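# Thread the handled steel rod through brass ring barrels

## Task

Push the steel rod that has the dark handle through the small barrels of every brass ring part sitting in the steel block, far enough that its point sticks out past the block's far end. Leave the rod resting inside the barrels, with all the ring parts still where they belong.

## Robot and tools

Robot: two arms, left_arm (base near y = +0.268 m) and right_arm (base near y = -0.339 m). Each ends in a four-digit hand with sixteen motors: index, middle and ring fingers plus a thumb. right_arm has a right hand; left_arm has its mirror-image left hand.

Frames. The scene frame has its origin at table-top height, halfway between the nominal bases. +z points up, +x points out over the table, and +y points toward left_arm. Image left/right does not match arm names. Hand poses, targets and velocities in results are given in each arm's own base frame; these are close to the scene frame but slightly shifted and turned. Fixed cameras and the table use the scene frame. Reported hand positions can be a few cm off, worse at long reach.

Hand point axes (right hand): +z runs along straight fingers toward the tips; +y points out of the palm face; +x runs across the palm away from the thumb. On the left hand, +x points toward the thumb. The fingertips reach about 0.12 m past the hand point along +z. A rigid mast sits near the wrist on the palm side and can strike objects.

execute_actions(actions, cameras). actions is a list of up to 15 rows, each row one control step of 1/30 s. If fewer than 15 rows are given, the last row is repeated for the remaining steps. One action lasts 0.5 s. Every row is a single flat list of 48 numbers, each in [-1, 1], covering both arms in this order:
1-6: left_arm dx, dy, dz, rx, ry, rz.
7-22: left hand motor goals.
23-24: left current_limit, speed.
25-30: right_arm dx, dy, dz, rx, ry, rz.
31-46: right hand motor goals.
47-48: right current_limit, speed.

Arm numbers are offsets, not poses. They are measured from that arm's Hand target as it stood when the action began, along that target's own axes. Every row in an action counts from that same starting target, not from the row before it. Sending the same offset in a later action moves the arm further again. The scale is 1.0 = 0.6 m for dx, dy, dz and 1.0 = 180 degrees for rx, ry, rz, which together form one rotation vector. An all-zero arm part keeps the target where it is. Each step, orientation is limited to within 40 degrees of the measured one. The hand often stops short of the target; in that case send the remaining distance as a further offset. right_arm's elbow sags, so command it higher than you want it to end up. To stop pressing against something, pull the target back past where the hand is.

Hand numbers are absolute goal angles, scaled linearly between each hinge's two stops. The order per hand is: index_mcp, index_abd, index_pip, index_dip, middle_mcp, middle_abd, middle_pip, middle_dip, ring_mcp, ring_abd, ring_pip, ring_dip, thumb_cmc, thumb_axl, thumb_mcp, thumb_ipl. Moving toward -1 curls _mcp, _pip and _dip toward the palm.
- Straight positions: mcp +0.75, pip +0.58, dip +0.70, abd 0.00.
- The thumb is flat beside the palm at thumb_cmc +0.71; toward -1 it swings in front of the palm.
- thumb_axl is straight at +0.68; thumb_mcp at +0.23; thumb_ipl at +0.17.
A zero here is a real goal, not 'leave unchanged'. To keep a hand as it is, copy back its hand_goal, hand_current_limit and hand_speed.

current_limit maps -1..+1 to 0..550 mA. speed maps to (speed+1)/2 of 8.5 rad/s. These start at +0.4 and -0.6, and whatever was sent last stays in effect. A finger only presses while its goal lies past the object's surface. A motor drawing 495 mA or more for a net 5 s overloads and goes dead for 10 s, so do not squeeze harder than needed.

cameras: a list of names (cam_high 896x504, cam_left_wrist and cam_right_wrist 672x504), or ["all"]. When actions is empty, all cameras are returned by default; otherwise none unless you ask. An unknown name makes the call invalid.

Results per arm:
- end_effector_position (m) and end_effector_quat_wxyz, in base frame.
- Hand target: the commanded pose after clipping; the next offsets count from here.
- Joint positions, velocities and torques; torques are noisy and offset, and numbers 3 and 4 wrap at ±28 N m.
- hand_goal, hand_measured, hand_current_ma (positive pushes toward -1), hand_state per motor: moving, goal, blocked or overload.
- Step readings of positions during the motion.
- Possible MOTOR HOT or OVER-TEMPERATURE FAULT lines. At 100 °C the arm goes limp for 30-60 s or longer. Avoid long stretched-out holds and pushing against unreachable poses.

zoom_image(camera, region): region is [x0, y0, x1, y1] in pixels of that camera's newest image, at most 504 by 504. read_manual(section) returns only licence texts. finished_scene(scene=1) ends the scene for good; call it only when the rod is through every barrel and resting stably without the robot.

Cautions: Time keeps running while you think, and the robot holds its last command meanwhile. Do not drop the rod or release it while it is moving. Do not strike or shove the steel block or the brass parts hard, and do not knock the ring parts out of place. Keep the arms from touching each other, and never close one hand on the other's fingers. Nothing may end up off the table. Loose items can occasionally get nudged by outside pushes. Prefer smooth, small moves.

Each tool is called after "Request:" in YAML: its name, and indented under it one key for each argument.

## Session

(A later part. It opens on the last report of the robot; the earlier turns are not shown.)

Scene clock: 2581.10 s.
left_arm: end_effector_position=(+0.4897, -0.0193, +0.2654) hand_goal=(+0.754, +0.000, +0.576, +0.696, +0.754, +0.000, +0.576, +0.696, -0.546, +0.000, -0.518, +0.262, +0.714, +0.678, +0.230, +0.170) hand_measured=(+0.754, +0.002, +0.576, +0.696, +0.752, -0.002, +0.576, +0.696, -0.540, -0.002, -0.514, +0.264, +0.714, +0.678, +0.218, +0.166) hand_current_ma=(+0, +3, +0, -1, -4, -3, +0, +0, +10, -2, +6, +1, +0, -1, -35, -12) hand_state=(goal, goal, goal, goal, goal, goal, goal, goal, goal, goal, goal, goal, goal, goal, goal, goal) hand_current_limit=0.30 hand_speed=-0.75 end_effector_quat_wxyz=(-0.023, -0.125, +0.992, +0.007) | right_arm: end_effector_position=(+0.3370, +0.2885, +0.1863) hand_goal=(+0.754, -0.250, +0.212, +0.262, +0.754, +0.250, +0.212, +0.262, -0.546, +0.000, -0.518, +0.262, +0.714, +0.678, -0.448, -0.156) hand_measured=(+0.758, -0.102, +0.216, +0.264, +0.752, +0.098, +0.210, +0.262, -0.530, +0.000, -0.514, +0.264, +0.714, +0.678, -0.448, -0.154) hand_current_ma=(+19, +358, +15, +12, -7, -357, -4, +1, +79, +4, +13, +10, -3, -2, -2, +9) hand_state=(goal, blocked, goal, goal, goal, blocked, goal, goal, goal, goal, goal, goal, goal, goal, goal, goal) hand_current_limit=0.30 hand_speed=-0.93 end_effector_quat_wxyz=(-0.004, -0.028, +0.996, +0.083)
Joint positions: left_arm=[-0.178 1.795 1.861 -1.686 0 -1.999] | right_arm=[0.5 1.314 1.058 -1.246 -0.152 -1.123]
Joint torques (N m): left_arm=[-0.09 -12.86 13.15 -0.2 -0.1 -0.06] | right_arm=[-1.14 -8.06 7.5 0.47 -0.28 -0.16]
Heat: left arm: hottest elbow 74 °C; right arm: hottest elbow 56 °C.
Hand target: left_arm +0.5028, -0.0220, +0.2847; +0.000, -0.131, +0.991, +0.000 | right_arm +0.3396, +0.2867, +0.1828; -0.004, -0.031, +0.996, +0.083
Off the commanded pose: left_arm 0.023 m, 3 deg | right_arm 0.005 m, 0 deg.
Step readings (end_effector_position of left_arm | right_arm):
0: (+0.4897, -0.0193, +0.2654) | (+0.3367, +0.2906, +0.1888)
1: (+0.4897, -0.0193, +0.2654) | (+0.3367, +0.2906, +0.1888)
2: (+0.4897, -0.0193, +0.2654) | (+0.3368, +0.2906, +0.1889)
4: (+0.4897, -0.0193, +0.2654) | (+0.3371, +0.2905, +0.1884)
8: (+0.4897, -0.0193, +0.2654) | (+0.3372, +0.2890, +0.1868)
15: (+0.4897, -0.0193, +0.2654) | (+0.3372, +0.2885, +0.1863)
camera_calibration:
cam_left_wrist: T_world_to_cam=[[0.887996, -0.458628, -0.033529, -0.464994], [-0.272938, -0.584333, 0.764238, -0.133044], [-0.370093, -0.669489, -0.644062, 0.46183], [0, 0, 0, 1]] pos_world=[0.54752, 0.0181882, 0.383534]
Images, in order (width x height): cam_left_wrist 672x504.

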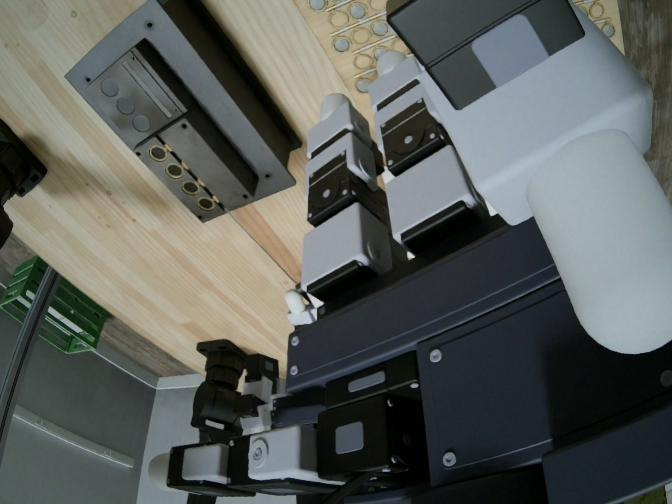

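Request:
execute_actions:
  actions:
    - [[0,0,0,0,0,0,0.754,0,0.576,0.696,0.754,0,0.576,0.696,-0.547,0,-0.519,0.261,0.714,0.678,0.23,0.17,0.3,-0.75,0.009,0,0.001,0,0,0,0.754,-0.25,0.212,0.261,0.754,0.25,0.212,0.261,-0.547,0,-0.519,0.261,0.714,0.678,-0.449,-0.157,0.3,-0.93]]
  cameras: ["cam_left_wrist"]

Request:
zoom_image:
  camera: "cam_left_wrist"
  region: [200, 180, 250, 230]

Scene clock: 2603.07 s.
left_arm: end_effector_position=(+0.4897, -0.0193, +0.2654) hand_goal=(+0.754, +0.000, +0.576, +0.696, +0.754, +0.000, +0.576, +0.696, -0.546, +0.000, -0.518, +0.262, +0.714, +0.678, +0.230, +0.170) hand_measured=(+0.754, +0.002, +0.576, +0.696, +0.752, -0.002, +0.576, +0.696, -0.540, -0.002, -0.514, +0.264, +0.714, +0.678, +0.218, +0.166) hand_current_ma=(+0, +3, +0, -1, -4, -3, +0, +0, +10, -2, +6, +1, +0, -1, -35, -12) hand_state=(goal, goal, goal, goal, goal, goal, goal, goal, goal, goal, goal, goal, goal, goal, goal, goal) hand_current_limit=0.30 hand_speed=-0.75 end_effector_quat_wxyz=(-0.023, -0.125, +0.992, +0.007) | right_arm: end_effector_position=(+0.3334, +0.2866, +0.1804) hand_goal=(+0.754, -0.250, +0.212, +0.262, +0.754, +0.250, +0.212, +0.262, -0.546, +0.000, -0.518, +0.262, +0.714, +0.678, -0.448, -0.156) hand_measured=(+0.760, -0.102, +0.216, +0.264, +0.752, +0.098, +0.210, +0.262, -0.530, +0.000, -0.514, +0.264, +0.714, +0.678, -0.448, -0.154) hand_current_ma=(+25, +358, +15, +12, -7, -357, -7, -2, +79, +4, +13, +10, -3, -2, -2, +9) hand_state=(goal, blocked, goal, goal, goal, blocked, goal, goal, goal, goal, goal, goal, goal, goal, goal, goal) hand_current_limit=0.30 hand_speed=-0.93 end_effector_quat_wxyz=(-0.009, -0.028, +0.996, +0.080)
Joint positions: left_arm=[-0.178 1.795 1.861 -1.686 0 -1.999] | right_arm=[0.5 1.314 1.044 -1.244 -0.152 -1.123]
Joint torques (N m): left_arm=[-0.09 -12.75 13.22 -0.24 -0.12 -0.05] | right_arm=[-0.5 -9 7.49 0.42 -0.27 -0.01]
Heat: left arm: hottest elbow 75 °C; right arm: hottest elbow 54 °C.
Hand target: left_arm +0.5028, -0.0220, +0.2847; +0.000, -0.131, +0.991, +0.000 | right_arm +0.3341, +0.2865, +0.1822; -0.004, -0.031, +0.996, +0.083
Off the commanded pose: left_arm 0.023 m, 3 deg | right_arm 0.002 m, 1 deg.
Step readings (end_effector_position of left_arm | right_arm):
0: (+0.4897, -0.0193, +0.2654) | (+0.3370, +0.2885, +0.1863)
1: (+0.4897, -0.0193, +0.2654) | (+0.3370, +0.2885, +0.1863)
2: (+0.4897, -0.0193, +0.2654) | (+0.3368, +0.2885, +0.1861)
4: (+0.4897, -0.0193, +0.2654) | (+0.3363, +0.2882, +0.1849)
8: (+0.4897, -0.0193, +0.2654) | (+0.3340, +0.2869, +0.1814)
15: (+0.4897, -0.0193, +0.2654) | (+0.3334, +0.2866, +0.1804)
camera_calibration:
cam_left_wrist: T_world_to_cam=[[0.887996, -0.458628, -0.033529, -0.464994], [-0.272938, -0.584333, 0.764238, -0.133044], [-0.370093, -0.669489, -0.644062, 0.46183], [0, 0, 0, 1]] pos_world=[0.54752, 0.0181882, 0.383534]
Images, in order (width x height): cam_left_wrist 672x504.

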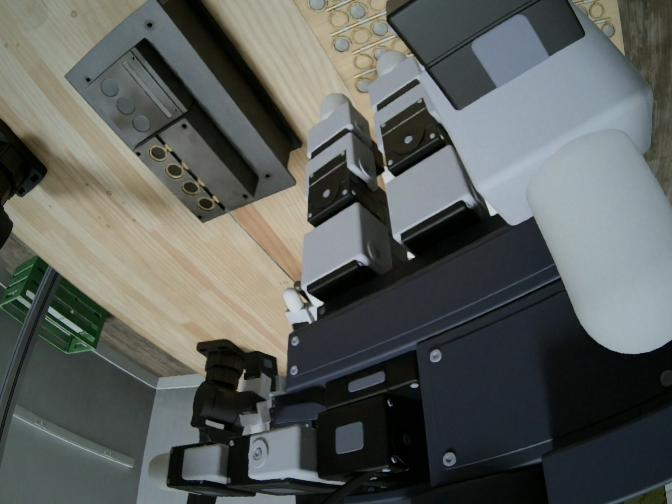

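Scaled by 10.080 from the camera's 672x504 image, which has a finer 960x720 frame.

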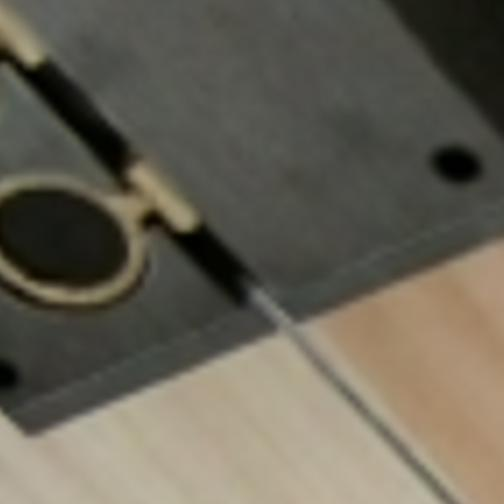

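Request:
execute_actions:
  actions:
    - [[0,0,0,0,0,0,0.754,0,0.576,0.696,0.754,0,0.576,0.696,-0.547,0,-0.519,0.261,0.714,0.678,0.23,0.17,0.3,-0.75,0.001,0.0115,0.0019,0,0,0,0.754,-0.25,0.212,0.261,0.754,0.25,0.212,0.261,-0.547,0,-0.519,0.261,0.714,0.678,-0.449,-0.157,0.3,-0.93]]
  cameras: ["cam_left_wrist"]

Request:
zoom_image:
  camera: "cam_left_wrist"
  region: [200, 180, 250, 230]

Scene clock: 2613.10 s.
left_arm: end_effector_position=(+0.4897, -0.0193, +0.2654) hand_goal=(+0.754, +0.000, +0.576, +0.696, +0.754, +0.000, +0.576, +0.696, -0.546, +0.000, -0.518, +0.262, +0.714, +0.678, +0.230, +0.170) hand_measured=(+0.754, +0.002, +0.576, +0.696, +0.752, -0.002, +0.576, +0.696, -0.540, -0.002, -0.514, +0.264, +0.714, +0.678, +0.218, +0.166) hand_current_ma=(+0, +3, +0, -1, -4, -3, +0, +0, +10, -2, +6, +1, +0, -1, -35, -12) hand_state=(goal, goal, goal, goal, goal, goal, goal, goal, goal, goal, goal, goal, goal, goal, goal, goal) hand_current_limit=0.30 hand_speed=-0.75 end_effector_quat_wxyz=(-0.023, -0.125, +0.992, +0.007) | right_arm: end_effector_position=(+0.3319, +0.2893, +0.1806) hand_goal=(+0.754, -0.250, +0.212, +0.262, +0.754, +0.250, +0.212, +0.262, -0.546, +0.000, -0.518, +0.262, +0.714, +0.678, -0.448, -0.156) hand_measured=(+0.760, -0.102, +0.216, +0.264, +0.752, +0.098, +0.210, +0.262, -0.530, +0.000, -0.514, +0.264, +0.714, +0.678, -0.448, -0.154) hand_current_ma=(+30, +358, +15, +12, -9, -357, -9, -3, +79, +4, +13, +10, -3, -2, -2, +9) hand_state=(goal, blocked, goal, goal, goal, blocked, goal, goal, goal, goal, goal, goal, goal, goal, goal, goal) hand_current_limit=0.30 hand_speed=-0.93 end_effector_quat_wxyz=(-0.008, -0.032, +0.996, +0.081)
Joint positions: left_arm=[-0.178 1.795 1.861 -1.686 0 -1.999] | right_arm=[0.507 1.314 1.044 -1.241 -0.152 -1.123]
Joint torques (N m): left_arm=[0.03 -12.81 13.16 -0.2 -0.11 -0.06] | right_arm=[0.5 -8.59 7.9 0.42 -0.21 0.14]
Heat: left arm: hottest elbow 75 °C; right arm: hottest elbow 54 °C.
Hand target: left_arm +0.5028, -0.0220, +0.2847; +0.000, -0.131, +0.991, +0.000 | right_arm +0.3332, +0.2934, +0.1822; -0.004, -0.031, +0.996, +0.083
Off the commanded pose: left_arm 0.023 m, 3 deg | right_arm 0.005 m, 1 deg.
Step readings (end_effector_position of left_arm | right_arm):
0: (+0.4897, -0.0193, +0.2654) | (+0.3334, +0.2866, +0.1804)
1: (+0.4897, -0.0193, +0.2654) | (+0.3334, +0.2866, +0.1804)
2: (+0.4897, -0.0193, +0.2654) | (+0.3334, +0.2866, +0.1804)
4: (+0.4897, -0.0193, +0.2654) | (+0.3334, +0.2868, +0.1804)
8: (+0.4897, -0.0193, +0.2654) | (+0.3329, +0.2880, +0.1805)
15: (+0.4897, -0.0193, +0.2654) | (+0.3320, +0.2892, +0.1806)
camera_calibration:
cam_left_wrist: T_world_to_cam=[[0.887996, -0.458628, -0.033529, -0.464994], [-0.272938, -0.584333, 0.764238, -0.133044], [-0.370093, -0.669489, -0.644062, 0.46183], [0, 0, 0, 1]] pos_world=[0.54752, 0.0181882, 0.383534]
Images, in order (width x height): cam_left_wrist 672x504.

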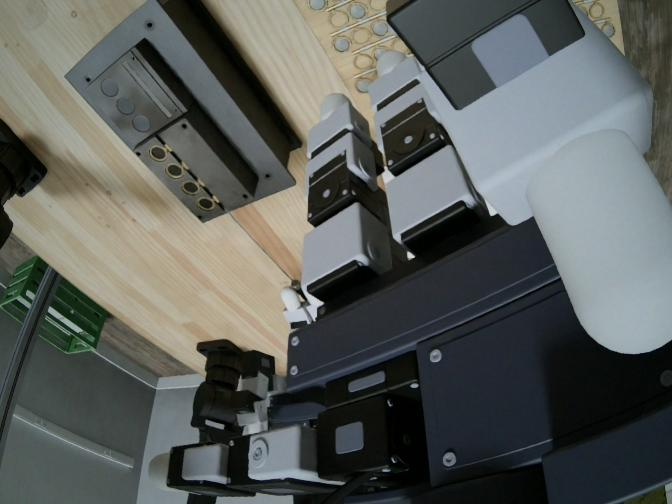

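Scaled by 10.080 from the camera's 672x504 image, which has a finer 960x720 frame.

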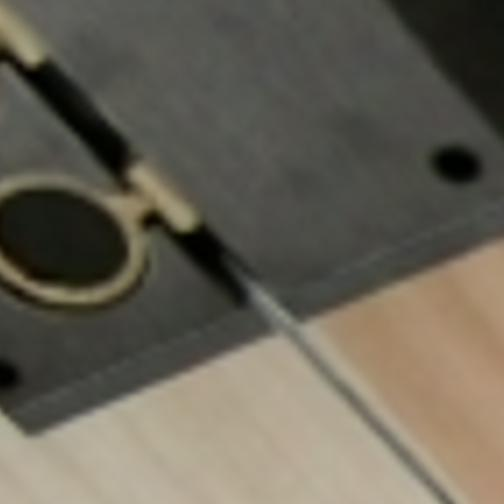

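Request:
execute_actions:
  actions:
    - [[0,0,0,0,0,0,0.754,0,0.576,0.696,0.754,0,0.576,0.696,-0.547,0,-0.519,0.261,0.714,0.678,0.23,0.17,0.3,-0.75,0.0025,0,0,0,0,-0.004,0.754,-0.25,0.212,0.261,0.754,0.25,0.212,0.261,-0.547,0,-0.519,0.261,0.714,0.678,-0.449,-0.157,0.3,-0.93]]
  cameras: ["cam_left_wrist"]

Request:
zoom_image:
  camera: "cam_left_wrist"
  region: [200, 180, 250, 230]

Scene clock: 2635.63 s.
left_arm: end_effector_position=(+0.4897, -0.0193, +0.2654) hand_goal=(+0.754, +0.000, +0.576, +0.696, +0.754, +0.000, +0.576, +0.696, -0.546, +0.000, -0.518, +0.262, +0.714, +0.678, +0.230, +0.170) hand_measured=(+0.754, +0.002, +0.576, +0.696, +0.752, -0.002, +0.576, +0.696, -0.540, -0.002, -0.514, +0.264, +0.714, +0.678, +0.218, +0.166) hand_current_ma=(+0, +3, +0, -1, -4, -3, +0, +0, +10, -2, +6, +1, +0, -1, -35, -12) hand_state=(goal, goal, goal, goal, goal, goal, goal, goal, goal, goal, goal, goal, goal, goal, goal, goal) hand_current_limit=0.30 hand_speed=-0.75 end_effector_quat_wxyz=(-0.023, -0.125, +0.992, +0.007) | right_arm: end_effector_position=(+0.3319, +0.2893, +0.1806) hand_goal=(+0.754, -0.250, +0.212, +0.262, +0.754, +0.250, +0.212, +0.262, -0.546, +0.000, -0.518, +0.262, +0.714, +0.678, -0.448, -0.156) hand_measured=(+0.760, -0.102, +0.216, +0.264, +0.752, +0.098, +0.210, +0.262, -0.530, +0.000, -0.514, +0.264, +0.714, +0.678, -0.448, -0.154) hand_current_ma=(+30, +358, +15, +12, -9, -357, -9, -3, +79, +4, +13, +10, -3, -2, -2, +9) hand_state=(goal, blocked, goal, goal, goal, blocked, goal, goal, goal, goal, goal, goal, goal, goal, goal, goal) hand_current_limit=0.30 hand_speed=-0.93 end_effector_quat_wxyz=(-0.008, -0.032, +0.996, +0.081)
Joint positions: left_arm=[-0.178 1.795 1.861 -1.686 0 -1.999] | right_arm=[0.507 1.314 1.044 -1.241 -0.152 -1.123]
Joint torques (N m): left_arm=[0.26 -12.81 13.22 -0.14 -0.14 -0.07] | right_arm=[0.44 -8.64 7.8 0.44 -0.21 0.03]
Heat: left arm: hottest elbow 75 °C; right arm: hottest elbow 55 °C.
Hand target: left_arm +0.5028, -0.0220, +0.2847; +0.000, -0.131, +0.991, +0.000 | right_arm +0.3317, +0.2933, +0.1823; -0.003, -0.037, +0.996, +0.083
Off the commanded pose: left_arm 0.023 m, 3 deg | right_arm 0.004 m, 1 deg.
Step readings (end_effector_position of left_arm | right_arm):
0: (+0.4897, -0.0193, +0.2654) | (+0.3319, +0.2893, +0.1806)
1: (+0.4897, -0.0193, +0.2654) | (+0.3319, +0.2893, +0.1806)
2: (+0.4897, -0.0193, +0.2654) | (+0.3319, +0.2893, +0.1806)
4: (+0.4897, -0.0193, +0.2654) | (+0.3319, +0.2893, +0.1806)
8: (+0.4897, -0.0193, +0.2654) | (+0.3319, +0.2893, +0.1806)
15: (+0.4897, -0.0193, +0.2654) | (+0.3319, +0.2893, +0.1806)
camera_calibration:
cam_left_wrist: T_world_to_cam=[[0.887996, -0.458628, -0.033529, -0.464994], [-0.272938, -0.584333, 0.764238, -0.133044], [-0.370093, -0.669489, -0.644062, 0.46183], [0, 0, 0, 1]] pos_world=[0.54752, 0.0181882, 0.383534]
Images, in order (width x height): cam_left_wrist 672x504.

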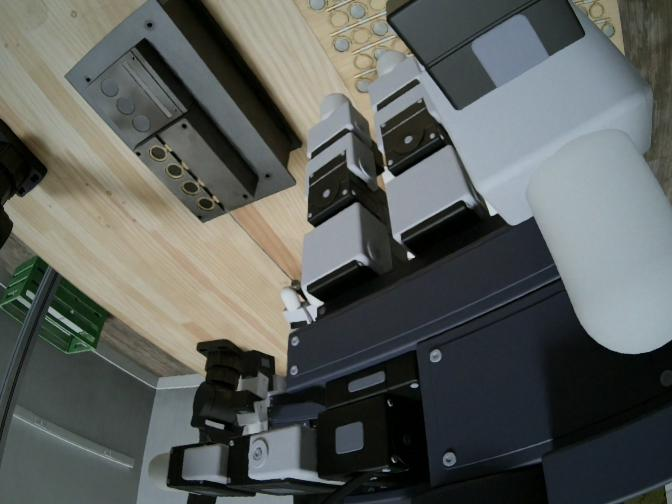

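Scaled by 10.080 from the camera's 672x504 image, which has a finer 960x720 frame.

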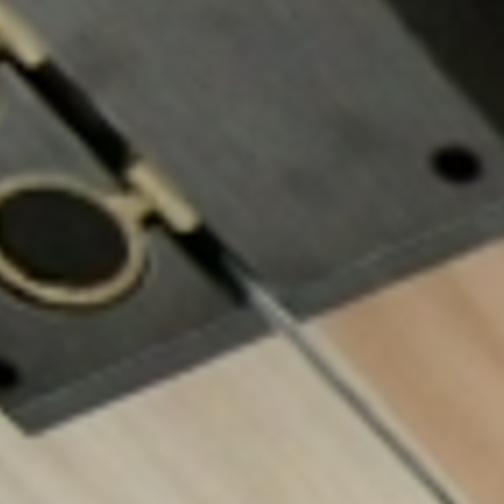

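Request:
execute_actions:
  actions:
    - [[0,0,0,0,0,0,0.754,0,0.576,0.696,0.754,0,0.576,0.696,-0.547,0,-0.519,0.261,0.714,0.678,0.23,0.17,0.3,-0.75,0.0017,0,0,0,0,-0.004,0.754,-0.25,0.212,0.261,0.754,0.25,0.212,0.261,-0.547,0,-0.519,0.261,0.714,0.678,-0.449,-0.157,0.3,-0.93]]
  cameras: ["cam_left_wrist"]

Request:
zoom_image:
  camera: "cam_left_wrist"
  region: [200, 180, 250, 230]

Scene clock: 2644.17 s.
left_arm: end_effector_position=(+0.4897, -0.0193, +0.2654) hand_goal=(+0.754, +0.000, +0.576, +0.696, +0.754, +0.000, +0.576, +0.696, -0.546, +0.000, -0.518, +0.262, +0.714, +0.678, +0.230, +0.170) hand_measured=(+0.754, +0.002, +0.576, +0.696, +0.752, -0.002, +0.576, +0.696, -0.540, -0.002, -0.514, +0.264, +0.714, +0.678, +0.218, +0.166) hand_current_ma=(+0, +3, +0, -1, -4, -3, +0, +0, +10, -2, +6, +1, +0, -1, -35, -12) hand_state=(goal, goal, goal, goal, goal, goal, goal, goal, goal, goal, goal, goal, goal, goal, goal, goal) hand_current_limit=0.30 hand_speed=-0.75 end_effector_quat_wxyz=(-0.023, -0.125, +0.992, +0.007) | right_arm: end_effector_position=(+0.3318, +0.2893, +0.1806) hand_goal=(+0.754, -0.250, +0.212, +0.262, +0.754, +0.250, +0.212, +0.262, -0.546, +0.000, -0.518, +0.262, +0.714, +0.678, -0.448, -0.156) hand_measured=(+0.760, -0.102, +0.216, +0.264, +0.752, +0.098, +0.210, +0.262, -0.530, +0.000, -0.514, +0.264, +0.714, +0.678, -0.448, -0.154) hand_current_ma=(+31, +358, +15, +12, -9, -357, -10, -3, +79, +4, +13, +10, -3, -2, -2, +9) hand_state=(goal, blocked, goal, goal, goal, blocked, goal, goal, goal, goal, goal, goal, goal, goal, goal, goal) hand_current_limit=0.30 hand_speed=-0.93 end_effector_quat_wxyz=(-0.008, -0.032, +0.996, +0.081)
Joint positions: left_arm=[-0.178 1.795 1.861 -1.686 0 -1.999] | right_arm=[0.507 1.314 1.044 -1.241 -0.152 -1.124]
Joint torques (N m): left_arm=[0.03 -12.81 13.24 -0.05 -0.11 -0.09] | right_arm=[0.38 -8.7 7.77 0.43 -0.21 -0.07]
Heat: left arm: hottest elbow 75 °C; right arm: hottest elbow 55 °C.
Hand target: left_arm +0.5028, -0.0220, +0.2847; +0.000, -0.131, +0.991, +0.000 | right_arm +0.3307, +0.2932, +0.1823; -0.003, -0.043, +0.996, +0.083
Off the commanded pose: left_arm 0.023 m, 3 deg | right_arm 0.004 m, 1 deg.
Step readings (end_effector_position of left_arm | right_arm):
0: (+0.4897, -0.0193, +0.2654) | (+0.3319, +0.2893, +0.1806)
1: (+0.4897, -0.0193, +0.2654) | (+0.3319, +0.2893, +0.1806)
2: (+0.4897, -0.0193, +0.2654) | (+0.3319, +0.2893, +0.1806)
4: (+0.4897, -0.0193, +0.2654) | (+0.3319, +0.2893, +0.1806)
8: (+0.4897, -0.0193, +0.2654) | (+0.3319, +0.2893, +0.1806)
15: (+0.4897, -0.0193, +0.2654) | (+0.3318, +0.2893, +0.1806)
camera_calibration:
cam_left_wrist: T_world_to_cam=[[0.887996, -0.458628, -0.033529, -0.464994], [-0.272938, -0.584333, 0.764238, -0.133044], [-0.370093, -0.669489, -0.644062, 0.46183], [0, 0, 0, 1]] pos_world=[0.54752, 0.0181882, 0.383534]
Images, in order (width x height): cam_left_wrist 672x504.

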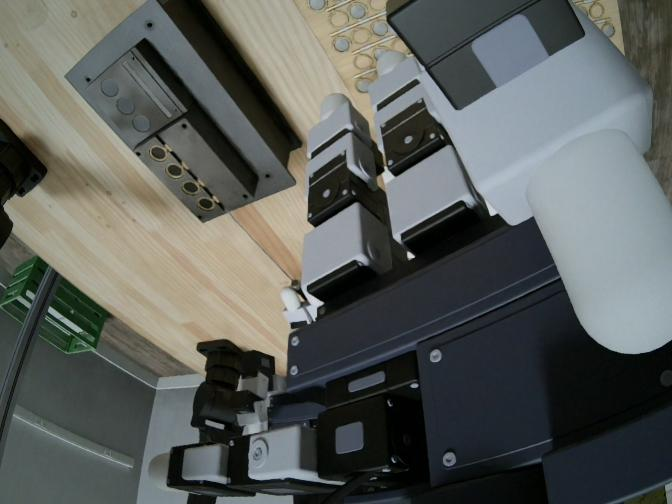

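Scaled by 10.080 from the camera's 672x504 image, which has a finer 960x720 frame.

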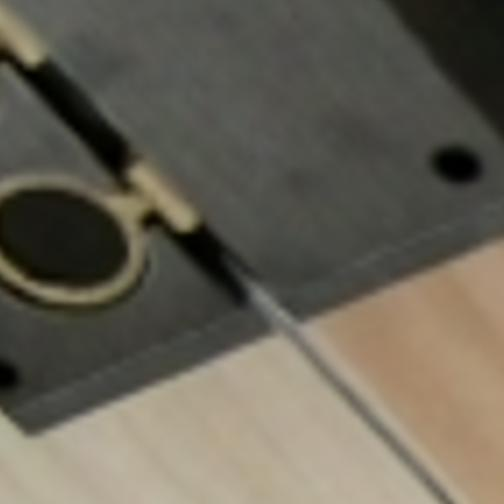

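Request:
execute_actions:
  actions:
    - [[0,0,0,0,0,0,0.754,0,0.576,0.696,0.754,0,0.576,0.696,-0.547,0,-0.519,0.261,0.714,0.678,0.23,0.17,0.3,-0.75,0.001,0,0,0,0,-0.0045,0.754,-0.25,0.212,0.261,0.754,0.25,0.212,0.261,-0.547,0,-0.519,0.261,0.714,0.678,-0.449,-0.157,0.3,-0.93]]
  cameras: ["cam_left_wrist"]

Request:
zoom_image:
  camera: "cam_left_wrist"
  region: [200, 180, 250, 230]

Scene clock: 2648.10 s.
left_arm: end_effector_position=(+0.4897, -0.0193, +0.2654) hand_goal=(+0.754, +0.000, +0.576, +0.696, +0.754, +0.000, +0.576, +0.696, -0.546, +0.000, -0.518, +0.262, +0.714, +0.678, +0.230, +0.170) hand_measured=(+0.754, +0.002, +0.576, +0.696, +0.752, -0.002, +0.576, +0.696, -0.540, -0.002, -0.514, +0.264, +0.714, +0.678, +0.218, +0.166) hand_current_ma=(+0, +3, +0, -1, -4, -3, +0, +0, +10, -2, +6, +1, +0, -1, -35, -12) hand_state=(goal, goal, goal, goal, goal, goal, goal, goal, goal, goal, goal, goal, goal, goal, goal, goal) hand_current_limit=0.30 hand_speed=-0.75 end_effector_quat_wxyz=(-0.023, -0.125, +0.992, +0.007) | right_arm: end_effector_position=(+0.3305, +0.2896, +0.1806) hand_goal=(+0.754, -0.250, +0.212, +0.262, +0.754, +0.250, +0.212, +0.262, -0.546, +0.000, -0.518, +0.262, +0.714, +0.678, -0.448, -0.156) hand_measured=(+0.762, -0.102, +0.216, +0.264, +0.752, +0.098, +0.210, +0.260, -0.530, +0.000, -0.514, +0.264, +0.714, +0.678, -0.448, -0.154) hand_current_ma=(+34, +358, +15, +12, -12, -357, -11, -4, +79, +4, +13, +10, -3, -2, -2, +9) hand_state=(goal, blocked, goal, goal, goal, blocked, goal, goal, goal, goal, goal, goal, goal, goal, goal, goal) hand_current_limit=0.30 hand_speed=-0.93 end_effector_quat_wxyz=(-0.008, -0.040, +0.996, +0.081)
Joint positions: left_arm=[-0.178 1.795 1.861 -1.686 0 -1.999] | right_arm=[0.507 1.314 1.044 -1.241 -0.152 -1.139]
Joint torques (N m): left_arm=[-0.21 -12.81 13.18 -0.14 -0.11 -0.07] | right_arm=[0.26 -8.59 7.86 0.44 -0.21 -0.07]
Heat: left arm: hottest elbow 75 °C; right arm: hottest elbow 55 °C.
Hand target: left_arm +0.5028, -0.0220, +0.2847; +0.000, -0.131, +0.991, +0.000 | right_arm +0.3301, +0.2932, +0.1822; -0.002, -0.050, +0.995, +0.083
Off the commanded pose: left_arm 0.023 m, 3 deg | right_arm 0.004 m, 1 deg.
Step readings (end_effector_position of left_arm | right_arm):
0: (+0.4897, -0.0193, +0.2654) | (+0.3318, +0.2893, +0.1806)
1: (+0.4897, -0.0193, +0.2654) | (+0.3318, +0.2893, +0.1806)
2: (+0.4897, -0.0193, +0.2654) | (+0.3317, +0.2894, +0.1806)
4: (+0.4897, -0.0193, +0.2654) | (+0.3314, +0.2894, +0.1806)
8: (+0.4897, -0.0193, +0.2654) | (+0.3310, +0.2895, +0.1806)
15: (+0.4897, -0.0193, +0.2654) | (+0.3306, +0.2896, +0.1806)
camera_calibration:
cam_left_wrist: T_world_to_cam=[[0.887996, -0.458628, -0.033529, -0.464994], [-0.272938, -0.584333, 0.764238, -0.133044], [-0.370093, -0.669489, -0.644062, 0.46183], [0, 0, 0, 1]] pos_world=[0.54752, 0.0181882, 0.383534]
Images, in order (width x height): cam_left_wrist 672x504.

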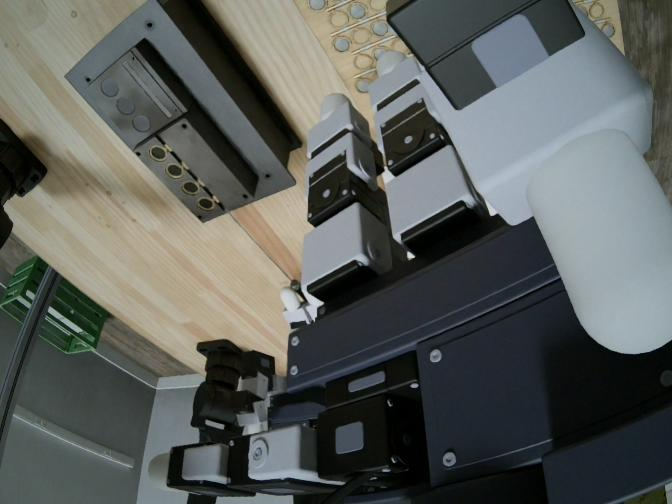

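Scaled by 10.080 from the camera's 672x504 image, which has a finer 960x720 frame.

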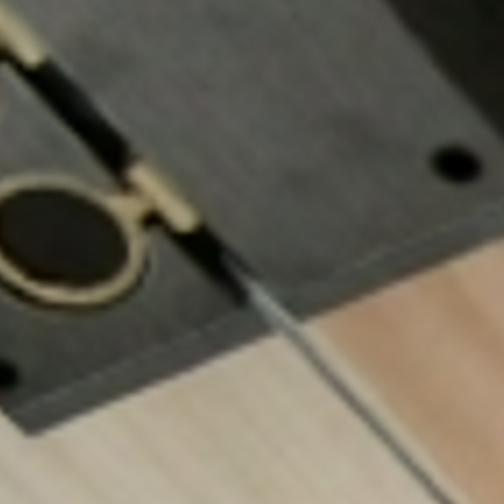

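Request:
execute_actions:
  actions:
    - [[0,0,0,0,0,0,0.754,0,0.576,0.696,0.754,0,0.576,0.696,-0.547,0,-0.519,0.261,0.714,0.678,0.23,0.17,0.3,-0.75,-0.003,0.0066,0.0011,0,0,0.004,0.754,-0.25,0.212,0.261,0.754,0.25,0.212,0.261,-0.547,0,-0.519,0.261,0.714,0.678,-0.449,-0.157,0.3,-0.93]]
  cameras: ["cam_left_wrist"]

Request:
zoom_image:
  camera: "cam_left_wrist"
  region: [200, 180, 250, 230]

Scene clock: 2665.70 s.
left_arm: end_effector_position=(+0.4897, -0.0193, +0.2654) hand_goal=(+0.754, +0.000, +0.576, +0.696, +0.754, +0.000, +0.576, +0.696, -0.546, +0.000, -0.518, +0.262, +0.714, +0.678, +0.230, +0.170) hand_measured=(+0.754, +0.002, +0.576, +0.696, +0.752, -0.002, +0.576, +0.696, -0.540, -0.002, -0.514, +0.264, +0.714, +0.678, +0.218, +0.166) hand_current_ma=(+0, +3, +0, -1, -4, -3, +0, +0, +10, -2, +6, +1, +0, -1, -35, -12) hand_state=(goal, goal, goal, goal, goal, goal, goal, goal, goal, goal, goal, goal, goal, goal, goal, goal) hand_current_limit=0.30 hand_speed=-0.75 end_effector_quat_wxyz=(-0.023, -0.125, +0.992, +0.007) | right_arm: end_effector_position=(+0.3288, +0.2921, +0.1807) hand_goal=(+0.754, -0.250, +0.212, +0.262, +0.754, +0.250, +0.212, +0.262, -0.546, +0.000, -0.518, +0.262, +0.714, +0.678, -0.448, -0.156) hand_measured=(+0.762, -0.102, +0.216, +0.264, +0.752, +0.098, +0.210, +0.260, -0.530, +0.000, -0.514, +0.264, +0.714, +0.678, -0.448, -0.154) hand_current_ma=(+37, +358, +15, +12, -14, -357, -13, -5, +79, +4, +13, +10, -3, -2, -2, +9) hand_state=(goal, blocked, goal, goal, goal, blocked, goal, goal, goal, goal, goal, goal, goal, goal, goal, goal) hand_current_limit=0.30 hand_speed=-0.93 end_effector_quat_wxyz=(-0.007, -0.044, +0.996, +0.081)
Joint positions: left_arm=[-0.178 1.795 1.861 -1.686 0 -1.999] | right_arm=[0.514 1.314 1.044 -1.239 -0.151 -1.14]
Joint torques (N m): left_arm=[0.09 -13.1 13.22 -0.16 -0.12 -0.08] | right_arm=[0.5 -8 8.28 0.43 -0.19 0.12]
Heat: left arm: hottest elbow 75 °C; right arm: hottest elbow 55 °C.
Hand target: left_arm +0.5028, -0.0220, +0.2847; +0.000, -0.131, +0.991, +0.000 | right_arm +0.3314, +0.2974, +0.1822; -0.002, -0.044, +0.996, +0.083
Off the commanded pose: left_arm 0.023 m, 3 deg | right_arm 0.006 m, 1 deg.
Step readings (end_effector_position of left_arm | right_arm):
0: (+0.4897, -0.0193, +0.2654) | (+0.3305, +0.2896, +0.1806)
1: (+0.4897, -0.0193, +0.2654) | (+0.3305, +0.2896, +0.1806)
2: (+0.4897, -0.0193, +0.2654) | (+0.3304, +0.2897, +0.1806)
4: (+0.4897, -0.0193, +0.2654) | (+0.3298, +0.2903, +0.1806)
8: (+0.4897, -0.0193, +0.2654) | (+0.3293, +0.2915, +0.1807)
15: (+0.4897, -0.0193, +0.2654) | (+0.3288, +0.2921, +0.1807)
camera_calibration:
cam_left_wrist: T_world_to_cam=[[0.887996, -0.458628, -0.033529, -0.464994], [-0.272938, -0.584333, 0.764238, -0.133044], [-0.370093, -0.669489, -0.644062, 0.46183], [0, 0, 0, 1]] pos_world=[0.54752, 0.0181882, 0.383534]
Images, in order (width x height): cam_left_wrist 672x504.

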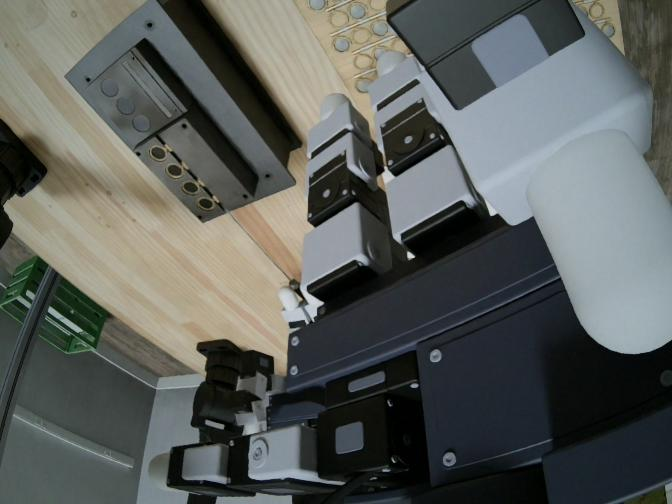

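Scaled by 10.080 from the camera's 672x504 image, which has a finer 960x720 frame.

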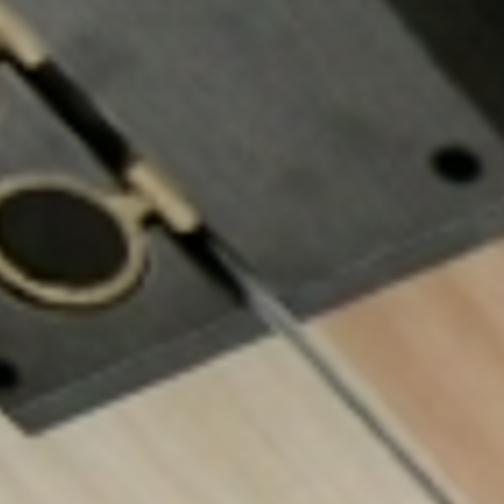

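Request:
execute_actions:
  actions:
    - [[0,0,0,0,0,0,0.754,0,0.576,0.696,0.754,0,0.576,0.696,-0.547,0,-0.519,0.261,0.714,0.678,0.23,0.17,0.3,-0.75,-0.005,0.0,0.0,0,0,0.001,0.754,-0.25,0.212,0.261,0.754,0.25,0.212,0.261,-0.547,0,-0.519,0.261,0.714,0.678,-0.449,-0.157,0.3,-0.93]]
  cameras: ["cam_left_wrist"]

Request:
zoom_image:
  camera: "cam_left_wrist"
  region: [200, 180, 250, 230]

Scene clock: 2677.17 s.
left_arm: end_effector_position=(+0.4897, -0.0193, +0.2654) hand_goal=(+0.754, +0.000, +0.576, +0.696, +0.754, +0.000, +0.576, +0.696, -0.546, +0.000, -0.518, +0.262, +0.714, +0.678, +0.230, +0.170) hand_measured=(+0.754, +0.002, +0.576, +0.696, +0.752, -0.002, +0.576, +0.696, -0.540, -0.002, -0.514, +0.264, +0.714, +0.678, +0.218, +0.166) hand_current_ma=(+0, +3, +0, -1, -4, -3, +0, +0, +10, -2, +6, +1, +0, -1, -35, -12) hand_state=(goal, goal, goal, goal, goal, goal, goal, goal, goal, goal, goal, goal, goal, goal, goal, goal) hand_current_limit=0.30 hand_speed=-0.75 end_effector_quat_wxyz=(-0.023, -0.125, +0.992, +0.007) | right_arm: end_effector_position=(+0.3287, +0.2923, +0.1807) hand_goal=(+0.754, -0.250, +0.212, +0.262, +0.754, +0.250, +0.212, +0.262, -0.546, +0.000, -0.518, +0.262, +0.714, +0.678, -0.448, -0.156) hand_measured=(+0.762, -0.102, +0.216, +0.264, +0.752, +0.098, +0.210, +0.260, -0.530, +0.000, -0.514, +0.264, +0.714, +0.678, -0.448, -0.154) hand_current_ma=(+37, +358, +15, +12, -14, -357, -13, -5, +79, +4, +13, +10, -3, -2, -2, +9) hand_state=(goal, blocked, goal, goal, goal, blocked, goal, goal, goal, goal, goal, goal, goal, goal, goal, goal) hand_current_limit=0.30 hand_speed=-0.93 end_effector_quat_wxyz=(-0.007, -0.044, +0.996, +0.081)
Joint positions: left_arm=[-0.178 1.795 1.861 -1.686 0 -1.999] | right_arm=[0.514 1.314 1.044 -1.239 -0.151 -1.14]
Joint torques (N m): left_arm=[0.03 -13.04 13.22 -0.2 -0.12 -0.07] | right_arm=[0.32 -7.53 8.75 0.44 -0.2 0.12]
Heat: left arm: hottest elbow 75 °C; right arm: hottest elbow 56 °C.
Hand target: left_arm +0.5028, -0.0220, +0.2847; +0.000, -0.131, +0.991, +0.000 | right_arm +0.3344, +0.2977, +0.1822; -0.003, -0.043, +0.996, +0.083
Off the commanded pose: left_arm 0.023 m, 3 deg | right_arm 0.008 m, 1 deg.
Step readings (end_effector_position of left_arm | right_arm):
0: (+0.4897, -0.0193, +0.2654) | (+0.3287, +0.2923, +0.1807)
1: (+0.4897, -0.0193, +0.2654) | (+0.3287, +0.2923, +0.1807)
2: (+0.4897, -0.0193, +0.2654) | (+0.3287, +0.2923, +0.1807)
4: (+0.4897, -0.0193, +0.2654) | (+0.3287, +0.2923, +0.1807)
8: (+0.4897, -0.0193, +0.2654) | (+0.3287, +0.2923, +0.1807)
15: (+0.4897, -0.0193, +0.2654) | (+0.3287, +0.2923, +0.1807)
camera_calibration:
cam_left_wrist: T_world_to_cam=[[0.887996, -0.458628, -0.033529, -0.464994], [-0.272938, -0.584333, 0.764238, -0.133044], [-0.370093, -0.669489, -0.644062, 0.46183], [0, 0, 0, 1]] pos_world=[0.54752, 0.0181882, 0.383534]
Images, in order (width x height): cam_left_wrist 672x504.

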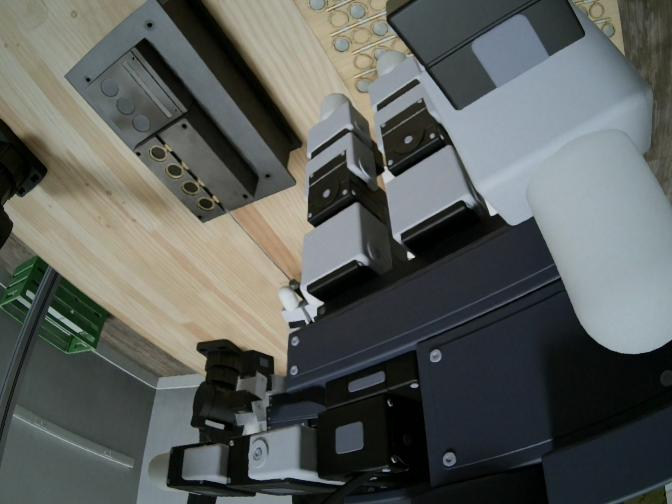

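Scaled by 10.080 from the camera's 672x504 image, which has a finer 960x720 frame.

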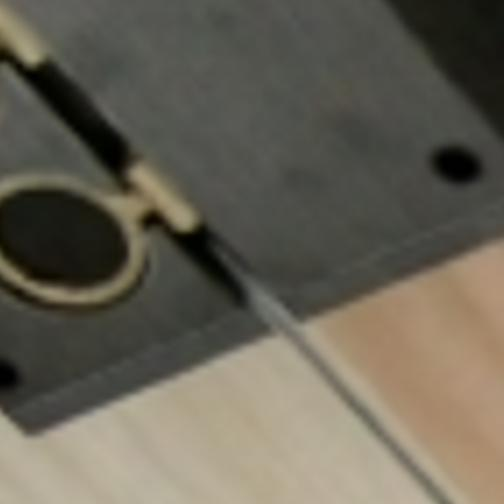

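Request:
execute_actions:
  actions:
    - [[0,0,0,0,0,0,0.754,0,0.576,0.696,0.754,0,0.576,0.696,-0.547,0,-0.519,0.261,0.714,0.678,0.23,0.17,0.3,-0.75,-0.0035,0.0025,0.0004,0,0,0,0.754,-0.25,0.212,0.261,0.754,0.25,0.212,0.261,-0.547,0,-0.519,0.261,0.714,0.678,-0.449,-0.157,0.3,-0.93]]
  cameras: ["cam_left_wrist"]

Request:
zoom_image:
  camera: "cam_left_wrist"
  region: [200, 180, 250, 230]

Scene clock: 2684.63 s.
left_arm: end_effector_position=(+0.4897, -0.0193, +0.2654) hand_goal=(+0.754, +0.000, +0.576, +0.696, +0.754, +0.000, +0.576, +0.696, -0.546, +0.000, -0.518, +0.262, +0.714, +0.678, +0.230, +0.170) hand_measured=(+0.754, +0.002, +0.576, +0.696, +0.752, -0.002, +0.576, +0.696, -0.540, -0.002, -0.514, +0.264, +0.714, +0.678, +0.218, +0.166) hand_current_ma=(+0, +3, +0, -1, -4, -3, +0, +0, +10, -2, +6, +1, +0, -1, -35, -12) hand_state=(goal, goal, goal, goal, goal, goal, goal, goal, goal, goal, goal, goal, goal, goal, goal, goal) hand_current_limit=0.30 hand_speed=-0.75 end_effector_quat_wxyz=(-0.023, -0.125, +0.992, +0.007) | right_arm: end_effector_position=(+0.3289, +0.2924, +0.1781) hand_goal=(+0.754, -0.250, +0.212, +0.262, +0.754, +0.250, +0.212, +0.262, -0.546, +0.000, -0.518, +0.262, +0.714, +0.678, -0.448, -0.156) hand_measured=(+0.762, -0.102, +0.216, +0.264, +0.750, +0.098, +0.210, +0.260, -0.530, +0.000, -0.514, +0.264, +0.714, +0.678, -0.448, -0.154) hand_current_ma=(+37, +358, +15, +12, -14, -357, -13, -6, +79, +4, +13, +10, -3, -2, -2, +9) hand_state=(goal, blocked, goal, goal, goal, blocked, goal, goal, goal, goal, goal, goal, goal, goal, goal, goal) hand_current_limit=0.30 hand_speed=-0.93 end_effector_quat_wxyz=(-0.010, -0.044, +0.996, +0.080)
Joint positions: left_arm=[-0.178 1.795 1.861 -1.686 0 -1.999] | right_arm=[0.514 1.32 1.044 -1.239 -0.151 -1.14]
Joint torques (N m): left_arm=[0.09 -12.86 13.23 -0.2 -0.11 -0.06] | right_arm=[0.38 -7.59 9.16 0.43 -0.2 0.13]
Heat: left arm: hottest elbow 75 °C; right arm: hottest elbow 56 °C.
Hand target: left_arm +0.5028, -0.0220, +0.2847; +0.000, -0.131, +0.991, +0.000 | right_arm +0.3363, +0.2994, +0.1821; -0.003, -0.043, +0.996, +0.083
Off the commanded pose: left_arm 0.023 m, 3 deg | right_arm 0.011 m, 1 deg.
Step readings (end_effector_position of left_arm | right_arm):
0: (+0.4897, -0.0193, +0.2654) | (+0.3287, +0.2923, +0.1807)
1: (+0.4897, -0.0193, +0.2654) | (+0.3287, +0.2923, +0.1807)
2: (+0.4897, -0.0193, +0.2654) | (+0.3287, +0.2923, +0.1806)
4: (+0.4897, -0.0193, +0.2654) | (+0.3287, +0.2923, +0.1803)
8: (+0.4897, -0.0193, +0.2654) | (+0.3289, +0.2924, +0.1790)
15: (+0.4897, -0.0193, +0.2654) | (+0.3289, +0.2924, +0.1781)
camera_calibration:
cam_left_wrist: T_world_to_cam=[[0.887996, -0.458628, -0.033529, -0.464994], [-0.272938, -0.584333, 0.764238, -0.133044], [-0.370093, -0.669489, -0.644062, 0.46183], [0, 0, 0, 1]] pos_world=[0.54752, 0.0181882, 0.383534]
Images, in order (width x height): cam_left_wrist 672x504.

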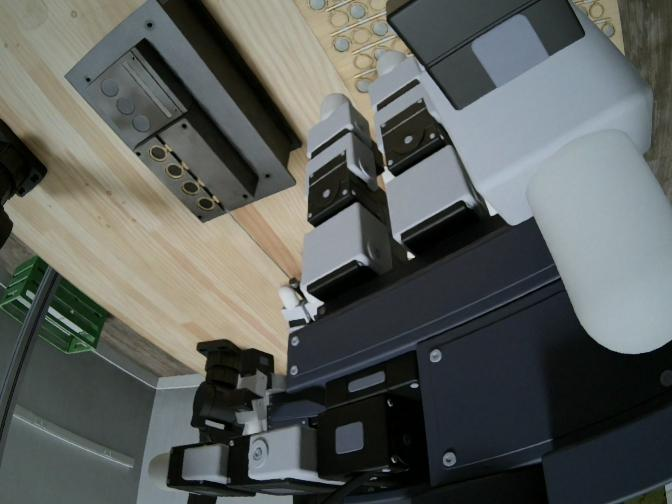

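Scaled by 10.080 from the camera's 672x504 image, which has a finer 960x720 frame.

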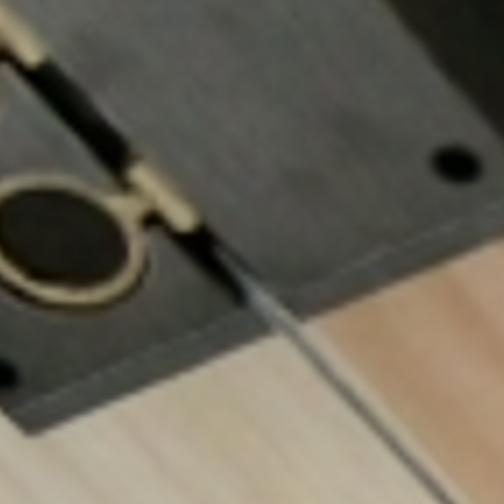

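Request:
execute_actions:
  actions:
    - [[0,0,0,0,0,0,0.754,0,0.576,0.696,0.754,0,0.576,0.696,-0.547,0,-0.519,0.261,0.714,0.678,0.23,0.17,0.3,-0.75,0,0.0008,-0.005,0,0,0,0.754,-0.25,0.212,0.261,0.754,0.25,0.212,0.261,-0.547,0,-0.519,0.261,0.714,0.678,-0.449,-0.157,0.3,-0.93]]
  cameras: ["cam_left_wrist"]

Request:
zoom_image:
  camera: "cam_left_wrist"
  region: [200, 180, 250, 230]

Scene clock: 2689.47 s.
left_arm: end_effector_position=(+0.4897, -0.0193, +0.2654) hand_goal=(+0.754, +0.000, +0.576, +0.696, +0.754, +0.000, +0.576, +0.696, -0.546, +0.000, -0.518, +0.262, +0.714, +0.678, +0.230, +0.170) hand_measured=(+0.754, +0.002, +0.576, +0.696, +0.752, -0.002, +0.576, +0.696, -0.540, -0.002, -0.514, +0.264, +0.714, +0.678, +0.218, +0.166) hand_current_ma=(+0, +3, +0, -1, -4, -3, +0, +0, +10, -2, +6, +1, +0, -1, -35, -12) hand_state=(goal, goal, goal, goal, goal, goal, goal, goal, goal, goal, goal, goal, goal, goal, goal, goal) hand_current_limit=0.30 hand_speed=-0.75 end_effector_quat_wxyz=(-0.023, -0.125, +0.992, +0.007) | right_arm: end_effector_position=(+0.3289, +0.2924, +0.1781) hand_goal=(+0.754, -0.250, +0.212, +0.262, +0.754, +0.250, +0.212, +0.262, -0.546, +0.000, -0.518, +0.262, +0.714, +0.678, -0.448, -0.156) hand_measured=(+0.762, -0.102, +0.216, +0.264, +0.750, +0.098, +0.210, +0.260, -0.530, +0.000, -0.514, +0.264, +0.714, +0.678, -0.448, -0.154) hand_current_ma=(+37, +358, +15, +12, -14, -357, -13, -6, +79, +4, +13, +10, -3, -2, -2, +9) hand_state=(goal, blocked, goal, goal, goal, blocked, goal, goal, goal, goal, goal, goal, goal, goal, goal, goal) hand_current_limit=0.30 hand_speed=-0.93 end_effector_quat_wxyz=(-0.010, -0.044, +0.996, +0.080)
Joint positions: left_arm=[-0.178 1.795 1.861 -1.686 0 -1.999] | right_arm=[0.514 1.32 1.044 -1.239 -0.151 -1.14]
Joint torques (N m): left_arm=[-0.26 -12.75 13.26 -0.16 -0.11 -0.07] | right_arm=[0.26 -7.82 9.62 0.14 -0.21 0.14]
Heat: left arm: hottest elbow 75 °C; right arm: hottest elbow 56 °C.
Hand target: left_arm +0.5028, -0.0220, +0.2847; +0.000, -0.131, +0.991, +0.000 | right_arm +0.3363, +0.2994, +0.1851; -0.003, -0.043, +0.996, +0.083
Off the commanded pose: left_arm 0.023 m, 3 deg | right_arm 0.012 m, 1 deg.
Step readings (end_effector_position of left_arm | right_arm):
0: (+0.4897, -0.0193, +0.2654) | (+0.3289, +0.2924, +0.1781)
1: (+0.4897, -0.0193, +0.2654) | (+0.3289, +0.2924, +0.1781)
2: (+0.4897, -0.0193, +0.2654) | (+0.3289, +0.2924, +0.1781)
4: (+0.4897, -0.0193, +0.2654) | (+0.3289, +0.2924, +0.1781)
8: (+0.4897, -0.0193, +0.2654) | (+0.3289, +0.2924, +0.1781)
15: (+0.4897, -0.0193, +0.2654) | (+0.3289, +0.2924, +0.1781)
camera_calibration:
cam_left_wrist: T_world_to_cam=[[0.887996, -0.458628, -0.033529, -0.464994], [-0.272938, -0.584333, 0.764238, -0.133044], [-0.370093, -0.669489, -0.644062, 0.46183], [0, 0, 0, 1]] pos_world=[0.54752, 0.0181882, 0.383534]
Images, in order (width x height): cam_left_wrist 672x504.

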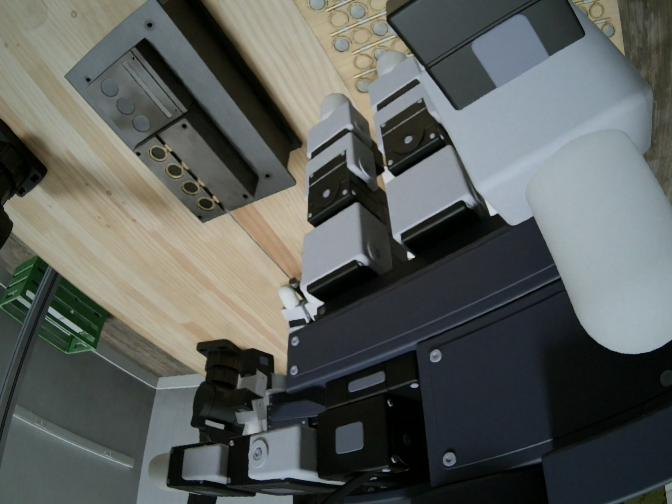

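Scaled by 10.080 from the camera's 672x504 image, which has a finer 960x720 frame.

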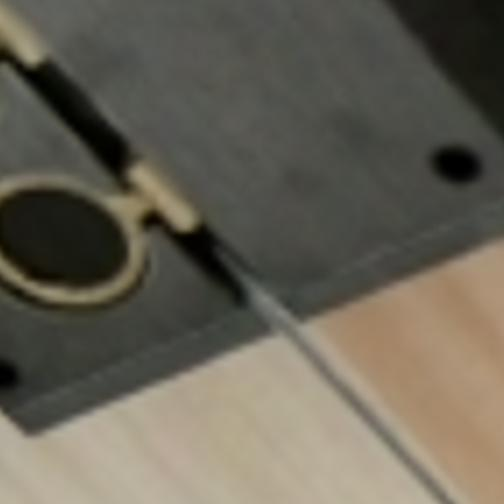

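Request:
execute_actions:
  actions:
    - [[0,0,0,0,0,0,0.754,0,0.576,0.696,0.754,0,0.576,0.696,-0.547,0,-0.519,0.261,0.714,0.678,0.23,0.17,0.3,-0.75,0,0.0006,-0.004,0,0,0,0.754,-0.25,0.212,0.261,0.754,0.25,0.212,0.261,-0.547,0,-0.519,0.261,0.714,0.678,-0.449,-0.157,0.3,-0.93]]

Scene clock: 2692.40 s.
left_arm: end_effector_position=(+0.4897, -0.0193, +0.2654) hand_goal=(+0.754, +0.000, +0.576, +0.696, +0.754, +0.000, +0.576, +0.696, -0.546, +0.000, -0.518, +0.262, +0.714, +0.678, +0.230, +0.170) hand_measured=(+0.754, +0.002, +0.576, +0.696, +0.752, -0.002, +0.576, +0.696, -0.540, -0.002, -0.514, +0.264, +0.714, +0.678, +0.218, +0.166) hand_current_ma=(+0, +3, +0, -1, -4, -3, +0, +0, +10, -2, +6, +1, +0, -1, -35, -12) hand_state=(goal, goal, goal, goal, goal, goal, goal, goal, goal, goal, goal, goal, goal, goal, goal, goal) hand_current_limit=0.30 hand_speed=-0.75 end_effector_quat_wxyz=(-0.023, -0.125, +0.992, +0.007) | right_arm: end_effector_position=(+0.3289, +0.2924, +0.1781) hand_goal=(+0.754, -0.250, +0.212, +0.262, +0.754, +0.250, +0.212, +0.262, -0.546, +0.000, -0.518, +0.262, +0.714, +0.678, -0.448, -0.156) hand_measured=(+0.762, -0.102, +0.216, +0.264, +0.750, +0.098, +0.210, +0.260, -0.530, +0.000, -0.514, +0.264, +0.714, +0.678, -0.448, -0.154) hand_current_ma=(+37, +358, +15, +12, -14, -357, -13, -6, +79, +4, +13, +10, -3, -2, -2, +9) hand_state=(goal, blocked, goal, goal, goal, blocked, goal, goal, goal, goal, goal, goal, goal, goal, goal, goal) hand_current_limit=0.30 hand_speed=-0.93 end_effector_quat_wxyz=(-0.010, -0.044, +0.996, +0.080)
Joint positions: left_arm=[-0.178 1.795 1.861 -1.686 0 -1.999] | right_arm=[0.514 1.32 1.044 -1.239 -0.151 -1.14]
Joint torques (N m): left_arm=[0.03 -12.75 13.33 -0.12 -0.11 -0.07] | right_arm=[0.32 -7.94 9.96 -0.08 -0.21 0.13]
Heat: left arm: hottest elbow 75 °C; right arm: hottest elbow 56 °C.
Hand target: left_arm +0.5028, -0.0220, +0.2847; +0.000, -0.131, +0.991, +0.000 | right_arm +0.3363, +0.2993, +0.1876; -0.003, -0.043, +0.996, +0.083
Off the commanded pose: left_arm 0.023 m, 3 deg | right_arm 0.014 m, 1 deg.
Step readings (end_effector_position of left_arm | right_arm):
0: (+0.4897, -0.0193, +0.2654) | (+0.3289, +0.2924, +0.1781)
1: (+0.4897, -0.0193, +0.2654) | (+0.3289, +0.2924, +0.1781)
2: (+0.4897, -0.0193, +0.2654) | (+0.3289, +0.2924, +0.1781)
4: (+0.4897, -0.0193, +0.2654) | (+0.3289, +0.2924, +0.1781)
8: (+0.4897, -0.0193, +0.2654) | (+0.3289, +0.2924, +0.1781)
15: (+0.4897, -0.0193, +0.2654) | (+0.3289, +0.2924, +0.1781)

Request:
execute_actions:
  actions:
    - [[0,0,0,0,0,0,0.754,0,0.576,0.696,0.754,0,0.576,0.696,-0.547,0,-0.519,0.261,0.714,0.678,0.23,0.17,0.3,-0.75,0,0.0006,-0.004,0,0,0,0.754,-0.25,0.212,0.261,0.754,0.25,0.212,0.261,-0.547,0,-0.519,0.261,0.714,0.678,-0.449,-0.157,0.3,-0.93]]

Scene clock: 2695.67 s.
left_arm: end_effector_position=(+0.4897, -0.0193, +0.2654) hand_goal=(+0.754, +0.000, +0.576, +0.696, +0.754, +0.000, +0.576, +0.696, -0.546, +0.000, -0.518, +0.262, +0.714, +0.678, +0.230, +0.170) hand_measured=(+0.754, +0.002, +0.576, +0.696, +0.752, -0.002, +0.576, +0.696, -0.540, -0.002, -0.514, +0.264, +0.714, +0.678, +0.218, +0.166) hand_current_ma=(+0, +3, +0, -1, -4, -3, +0, +0, +10, -2, +6, +1, +0, -1, -35, -12) hand_state=(goal, goal, goal, goal, goal, goal, goal, goal, goal, goal, goal, goal, goal, goal, goal, goal) hand_current_limit=0.30 hand_speed=-0.75 end_effector_quat_wxyz=(-0.023, -0.125, +0.992, +0.007) | right_arm: end_effector_position=(+0.3282, +0.2920, +0.1778) hand_goal=(+0.754, -0.250, +0.212, +0.262, +0.754, +0.250, +0.212, +0.262, -0.546, +0.000, -0.518, +0.262, +0.714, +0.678, -0.448, -0.156) hand_measured=(+0.762, -0.102, +0.216, +0.264, +0.750, +0.098, +0.208, +0.260, -0.530, +0.000, -0.514, +0.264, +0.714, +0.678, -0.448, -0.154) hand_current_ma=(+37, +358, +15, +12, -15, -357, -14, -6, +79, +4, +13, +10, -3, -2, -2, +9) hand_state=(goal, blocked, goal, goal, goal, blocked, goal, goal, goal, goal, goal, goal, goal, goal, goal, goal) hand_current_limit=0.30 hand_speed=-0.93 end_effector_quat_wxyz=(-0.012, -0.043, +0.996, +0.079)
Joint positions: left_arm=[-0.178 1.795 1.861 -1.686 0 -1.999] | right_arm=[0.514 1.32 1.044 -1.243 -0.151 -1.14]
Joint torques (N m): left_arm=[0.15 -12.98 13.22 -0.21 -0.08 -0.09] | right_arm=[0.32 -8.12 10.3 -0.23 -0.21 0.13]
Heat: left arm: hottest elbow 75 °C; right arm: hottest elbow 57 °C.
Hand target: left_arm +0.5028, -0.0220, +0.2847; +0.000, -0.131, +0.991, +0.000 | right_arm +0.3363, +0.2993, +0.1900; -0.003, -0.043, +0.996, +0.083
Off the commanded pose: left_arm 0.023 m, 3 deg | right_arm 0.016 m, 1 deg.
Step readings (end_effector_position of left_arm | right_arm):
0: (+0.4897, -0.0193, +0.2654) | (+0.3289, +0.2924, +0.1781)
1: (+0.4897, -0.0193, +0.2654) | (+0.3289, +0.2924, +0.1781)
2: (+0.4897, -0.0193, +0.2654) | (+0.3289, +0.2924, +0.1781)
4: (+0.4897, -0.0193, +0.2654) | (+0.3288, +0.2923, +0.1780)
8: (+0.4897, -0.0193, +0.2654) | (+0.3284, +0.2921, +0.1779)
15: (+0.4897, -0.0193, +0.2654) | (+0.3282, +0.2920, +0.1778)

Request:
execute_actions:
  actions:
    - [[0,0,0,0,0,0,0.754,0,0.576,0.696,0.754,0,0.576,0.696,-0.547,0,-0.519,0.261,0.714,0.678,0.23,0.17,0.3,-0.75,0,0.002,-0.004,0,0,0,0.754,-0.25,0.212,0.261,0.754,0.25,0.212,0.261,-0.547,0,-0.519,0.261,0.714,0.678,-0.449,-0.157,0.3,-0.93]]

Scene clock: 2699.20 s.
left_arm: end_effector_position=(+0.4897, -0.0193, +0.2654) hand_goal=(+0.754, +0.000, +0.576, +0.696, +0.754, +0.000, +0.576, +0.696, -0.546, +0.000, -0.518, +0.262, +0.714, +0.678, +0.230, +0.170) hand_measured=(+0.754, +0.002, +0.576, +0.696, +0.752, -0.002, +0.576, +0.696, -0.540, -0.002, -0.514, +0.264, +0.714, +0.678, +0.218, +0.166) hand_current_ma=(+0, +3, +0, -1, -4, -3, +0, +0, +10, -2, +6, +1, +0, -1, -35, -12) hand_state=(goal, goal, goal, goal, goal, goal, goal, goal, goal, goal, goal, goal, goal, goal, goal, goal) hand_current_limit=0.30 hand_speed=-0.75 end_effector_quat_wxyz=(-0.023, -0.125, +0.992, +0.007) | right_arm: end_effector_position=(+0.3269, +0.2912, +0.1774) hand_goal=(+0.754, -0.250, +0.212, +0.262, +0.754, +0.250, +0.212, +0.262, -0.546, +0.000, -0.518, +0.262, +0.714, +0.678, -0.448, -0.156) hand_measured=(+0.762, -0.102, +0.216, +0.264, +0.750, +0.098, +0.208, +0.260, -0.530, +0.000, -0.514, +0.264, +0.714, +0.678, -0.448, -0.154) hand_current_ma=(+37, +358, +15, +12, -18, -357, -15, -7, +79, +4, +13, +10, -3, -2, -2, +9) hand_state=(goal, blocked, goal, goal, goal, blocked, goal, goal, goal, goal, goal, goal, goal, goal, goal, goal) hand_current_limit=0.30 hand_speed=-0.93 end_effector_quat_wxyz=(-0.015, -0.043, +0.996, +0.077)
Joint positions: left_arm=[-0.178 1.795 1.861 -1.686 0 -1.999] | right_arm=[0.514 1.32 1.044 -1.25 -0.151 -1.14]
Joint torques (N m): left_arm=[0.03 -12.81 13.18 -0.14 -0.09 -0.07] | right_arm=[0.44 -8.18 10.71 -0.23 -0.21 0.15]
Heat: left arm: hottest elbow 75 °C; right arm: hottest elbow 57 °C.
Hand target: left_arm +0.5028, -0.0220, +0.2847; +0.000, -0.131, +0.991, +0.000 | right_arm +0.3363, +0.3001, +0.1926; -0.003, -0.043, +0.996, +0.083
Off the commanded pose: left_arm 0.023 m, 3 deg | right_arm 0.020 m, 1 deg.
Step readings (end_effector_position of left_arm | right_arm):
0: (+0.4897, -0.0193, +0.2654) | (+0.3282, +0.2920, +0.1778)
1: (+0.4897, -0.0193, +0.2654) | (+0.3282, +0.2920, +0.1778)
2: (+0.4897, -0.0193, +0.2654) | (+0.3281, +0.2919, +0.1778)
4: (+0.4897, -0.0193, +0.2654) | (+0.3277, +0.2917, +0.1777)
8: (+0.4897, -0.0193, +0.2654) | (+0.3271, +0.2914, +0.1775)
15: (+0.4897, -0.0193, +0.2654) | (+0.3269, +0.2912, +0.1774)


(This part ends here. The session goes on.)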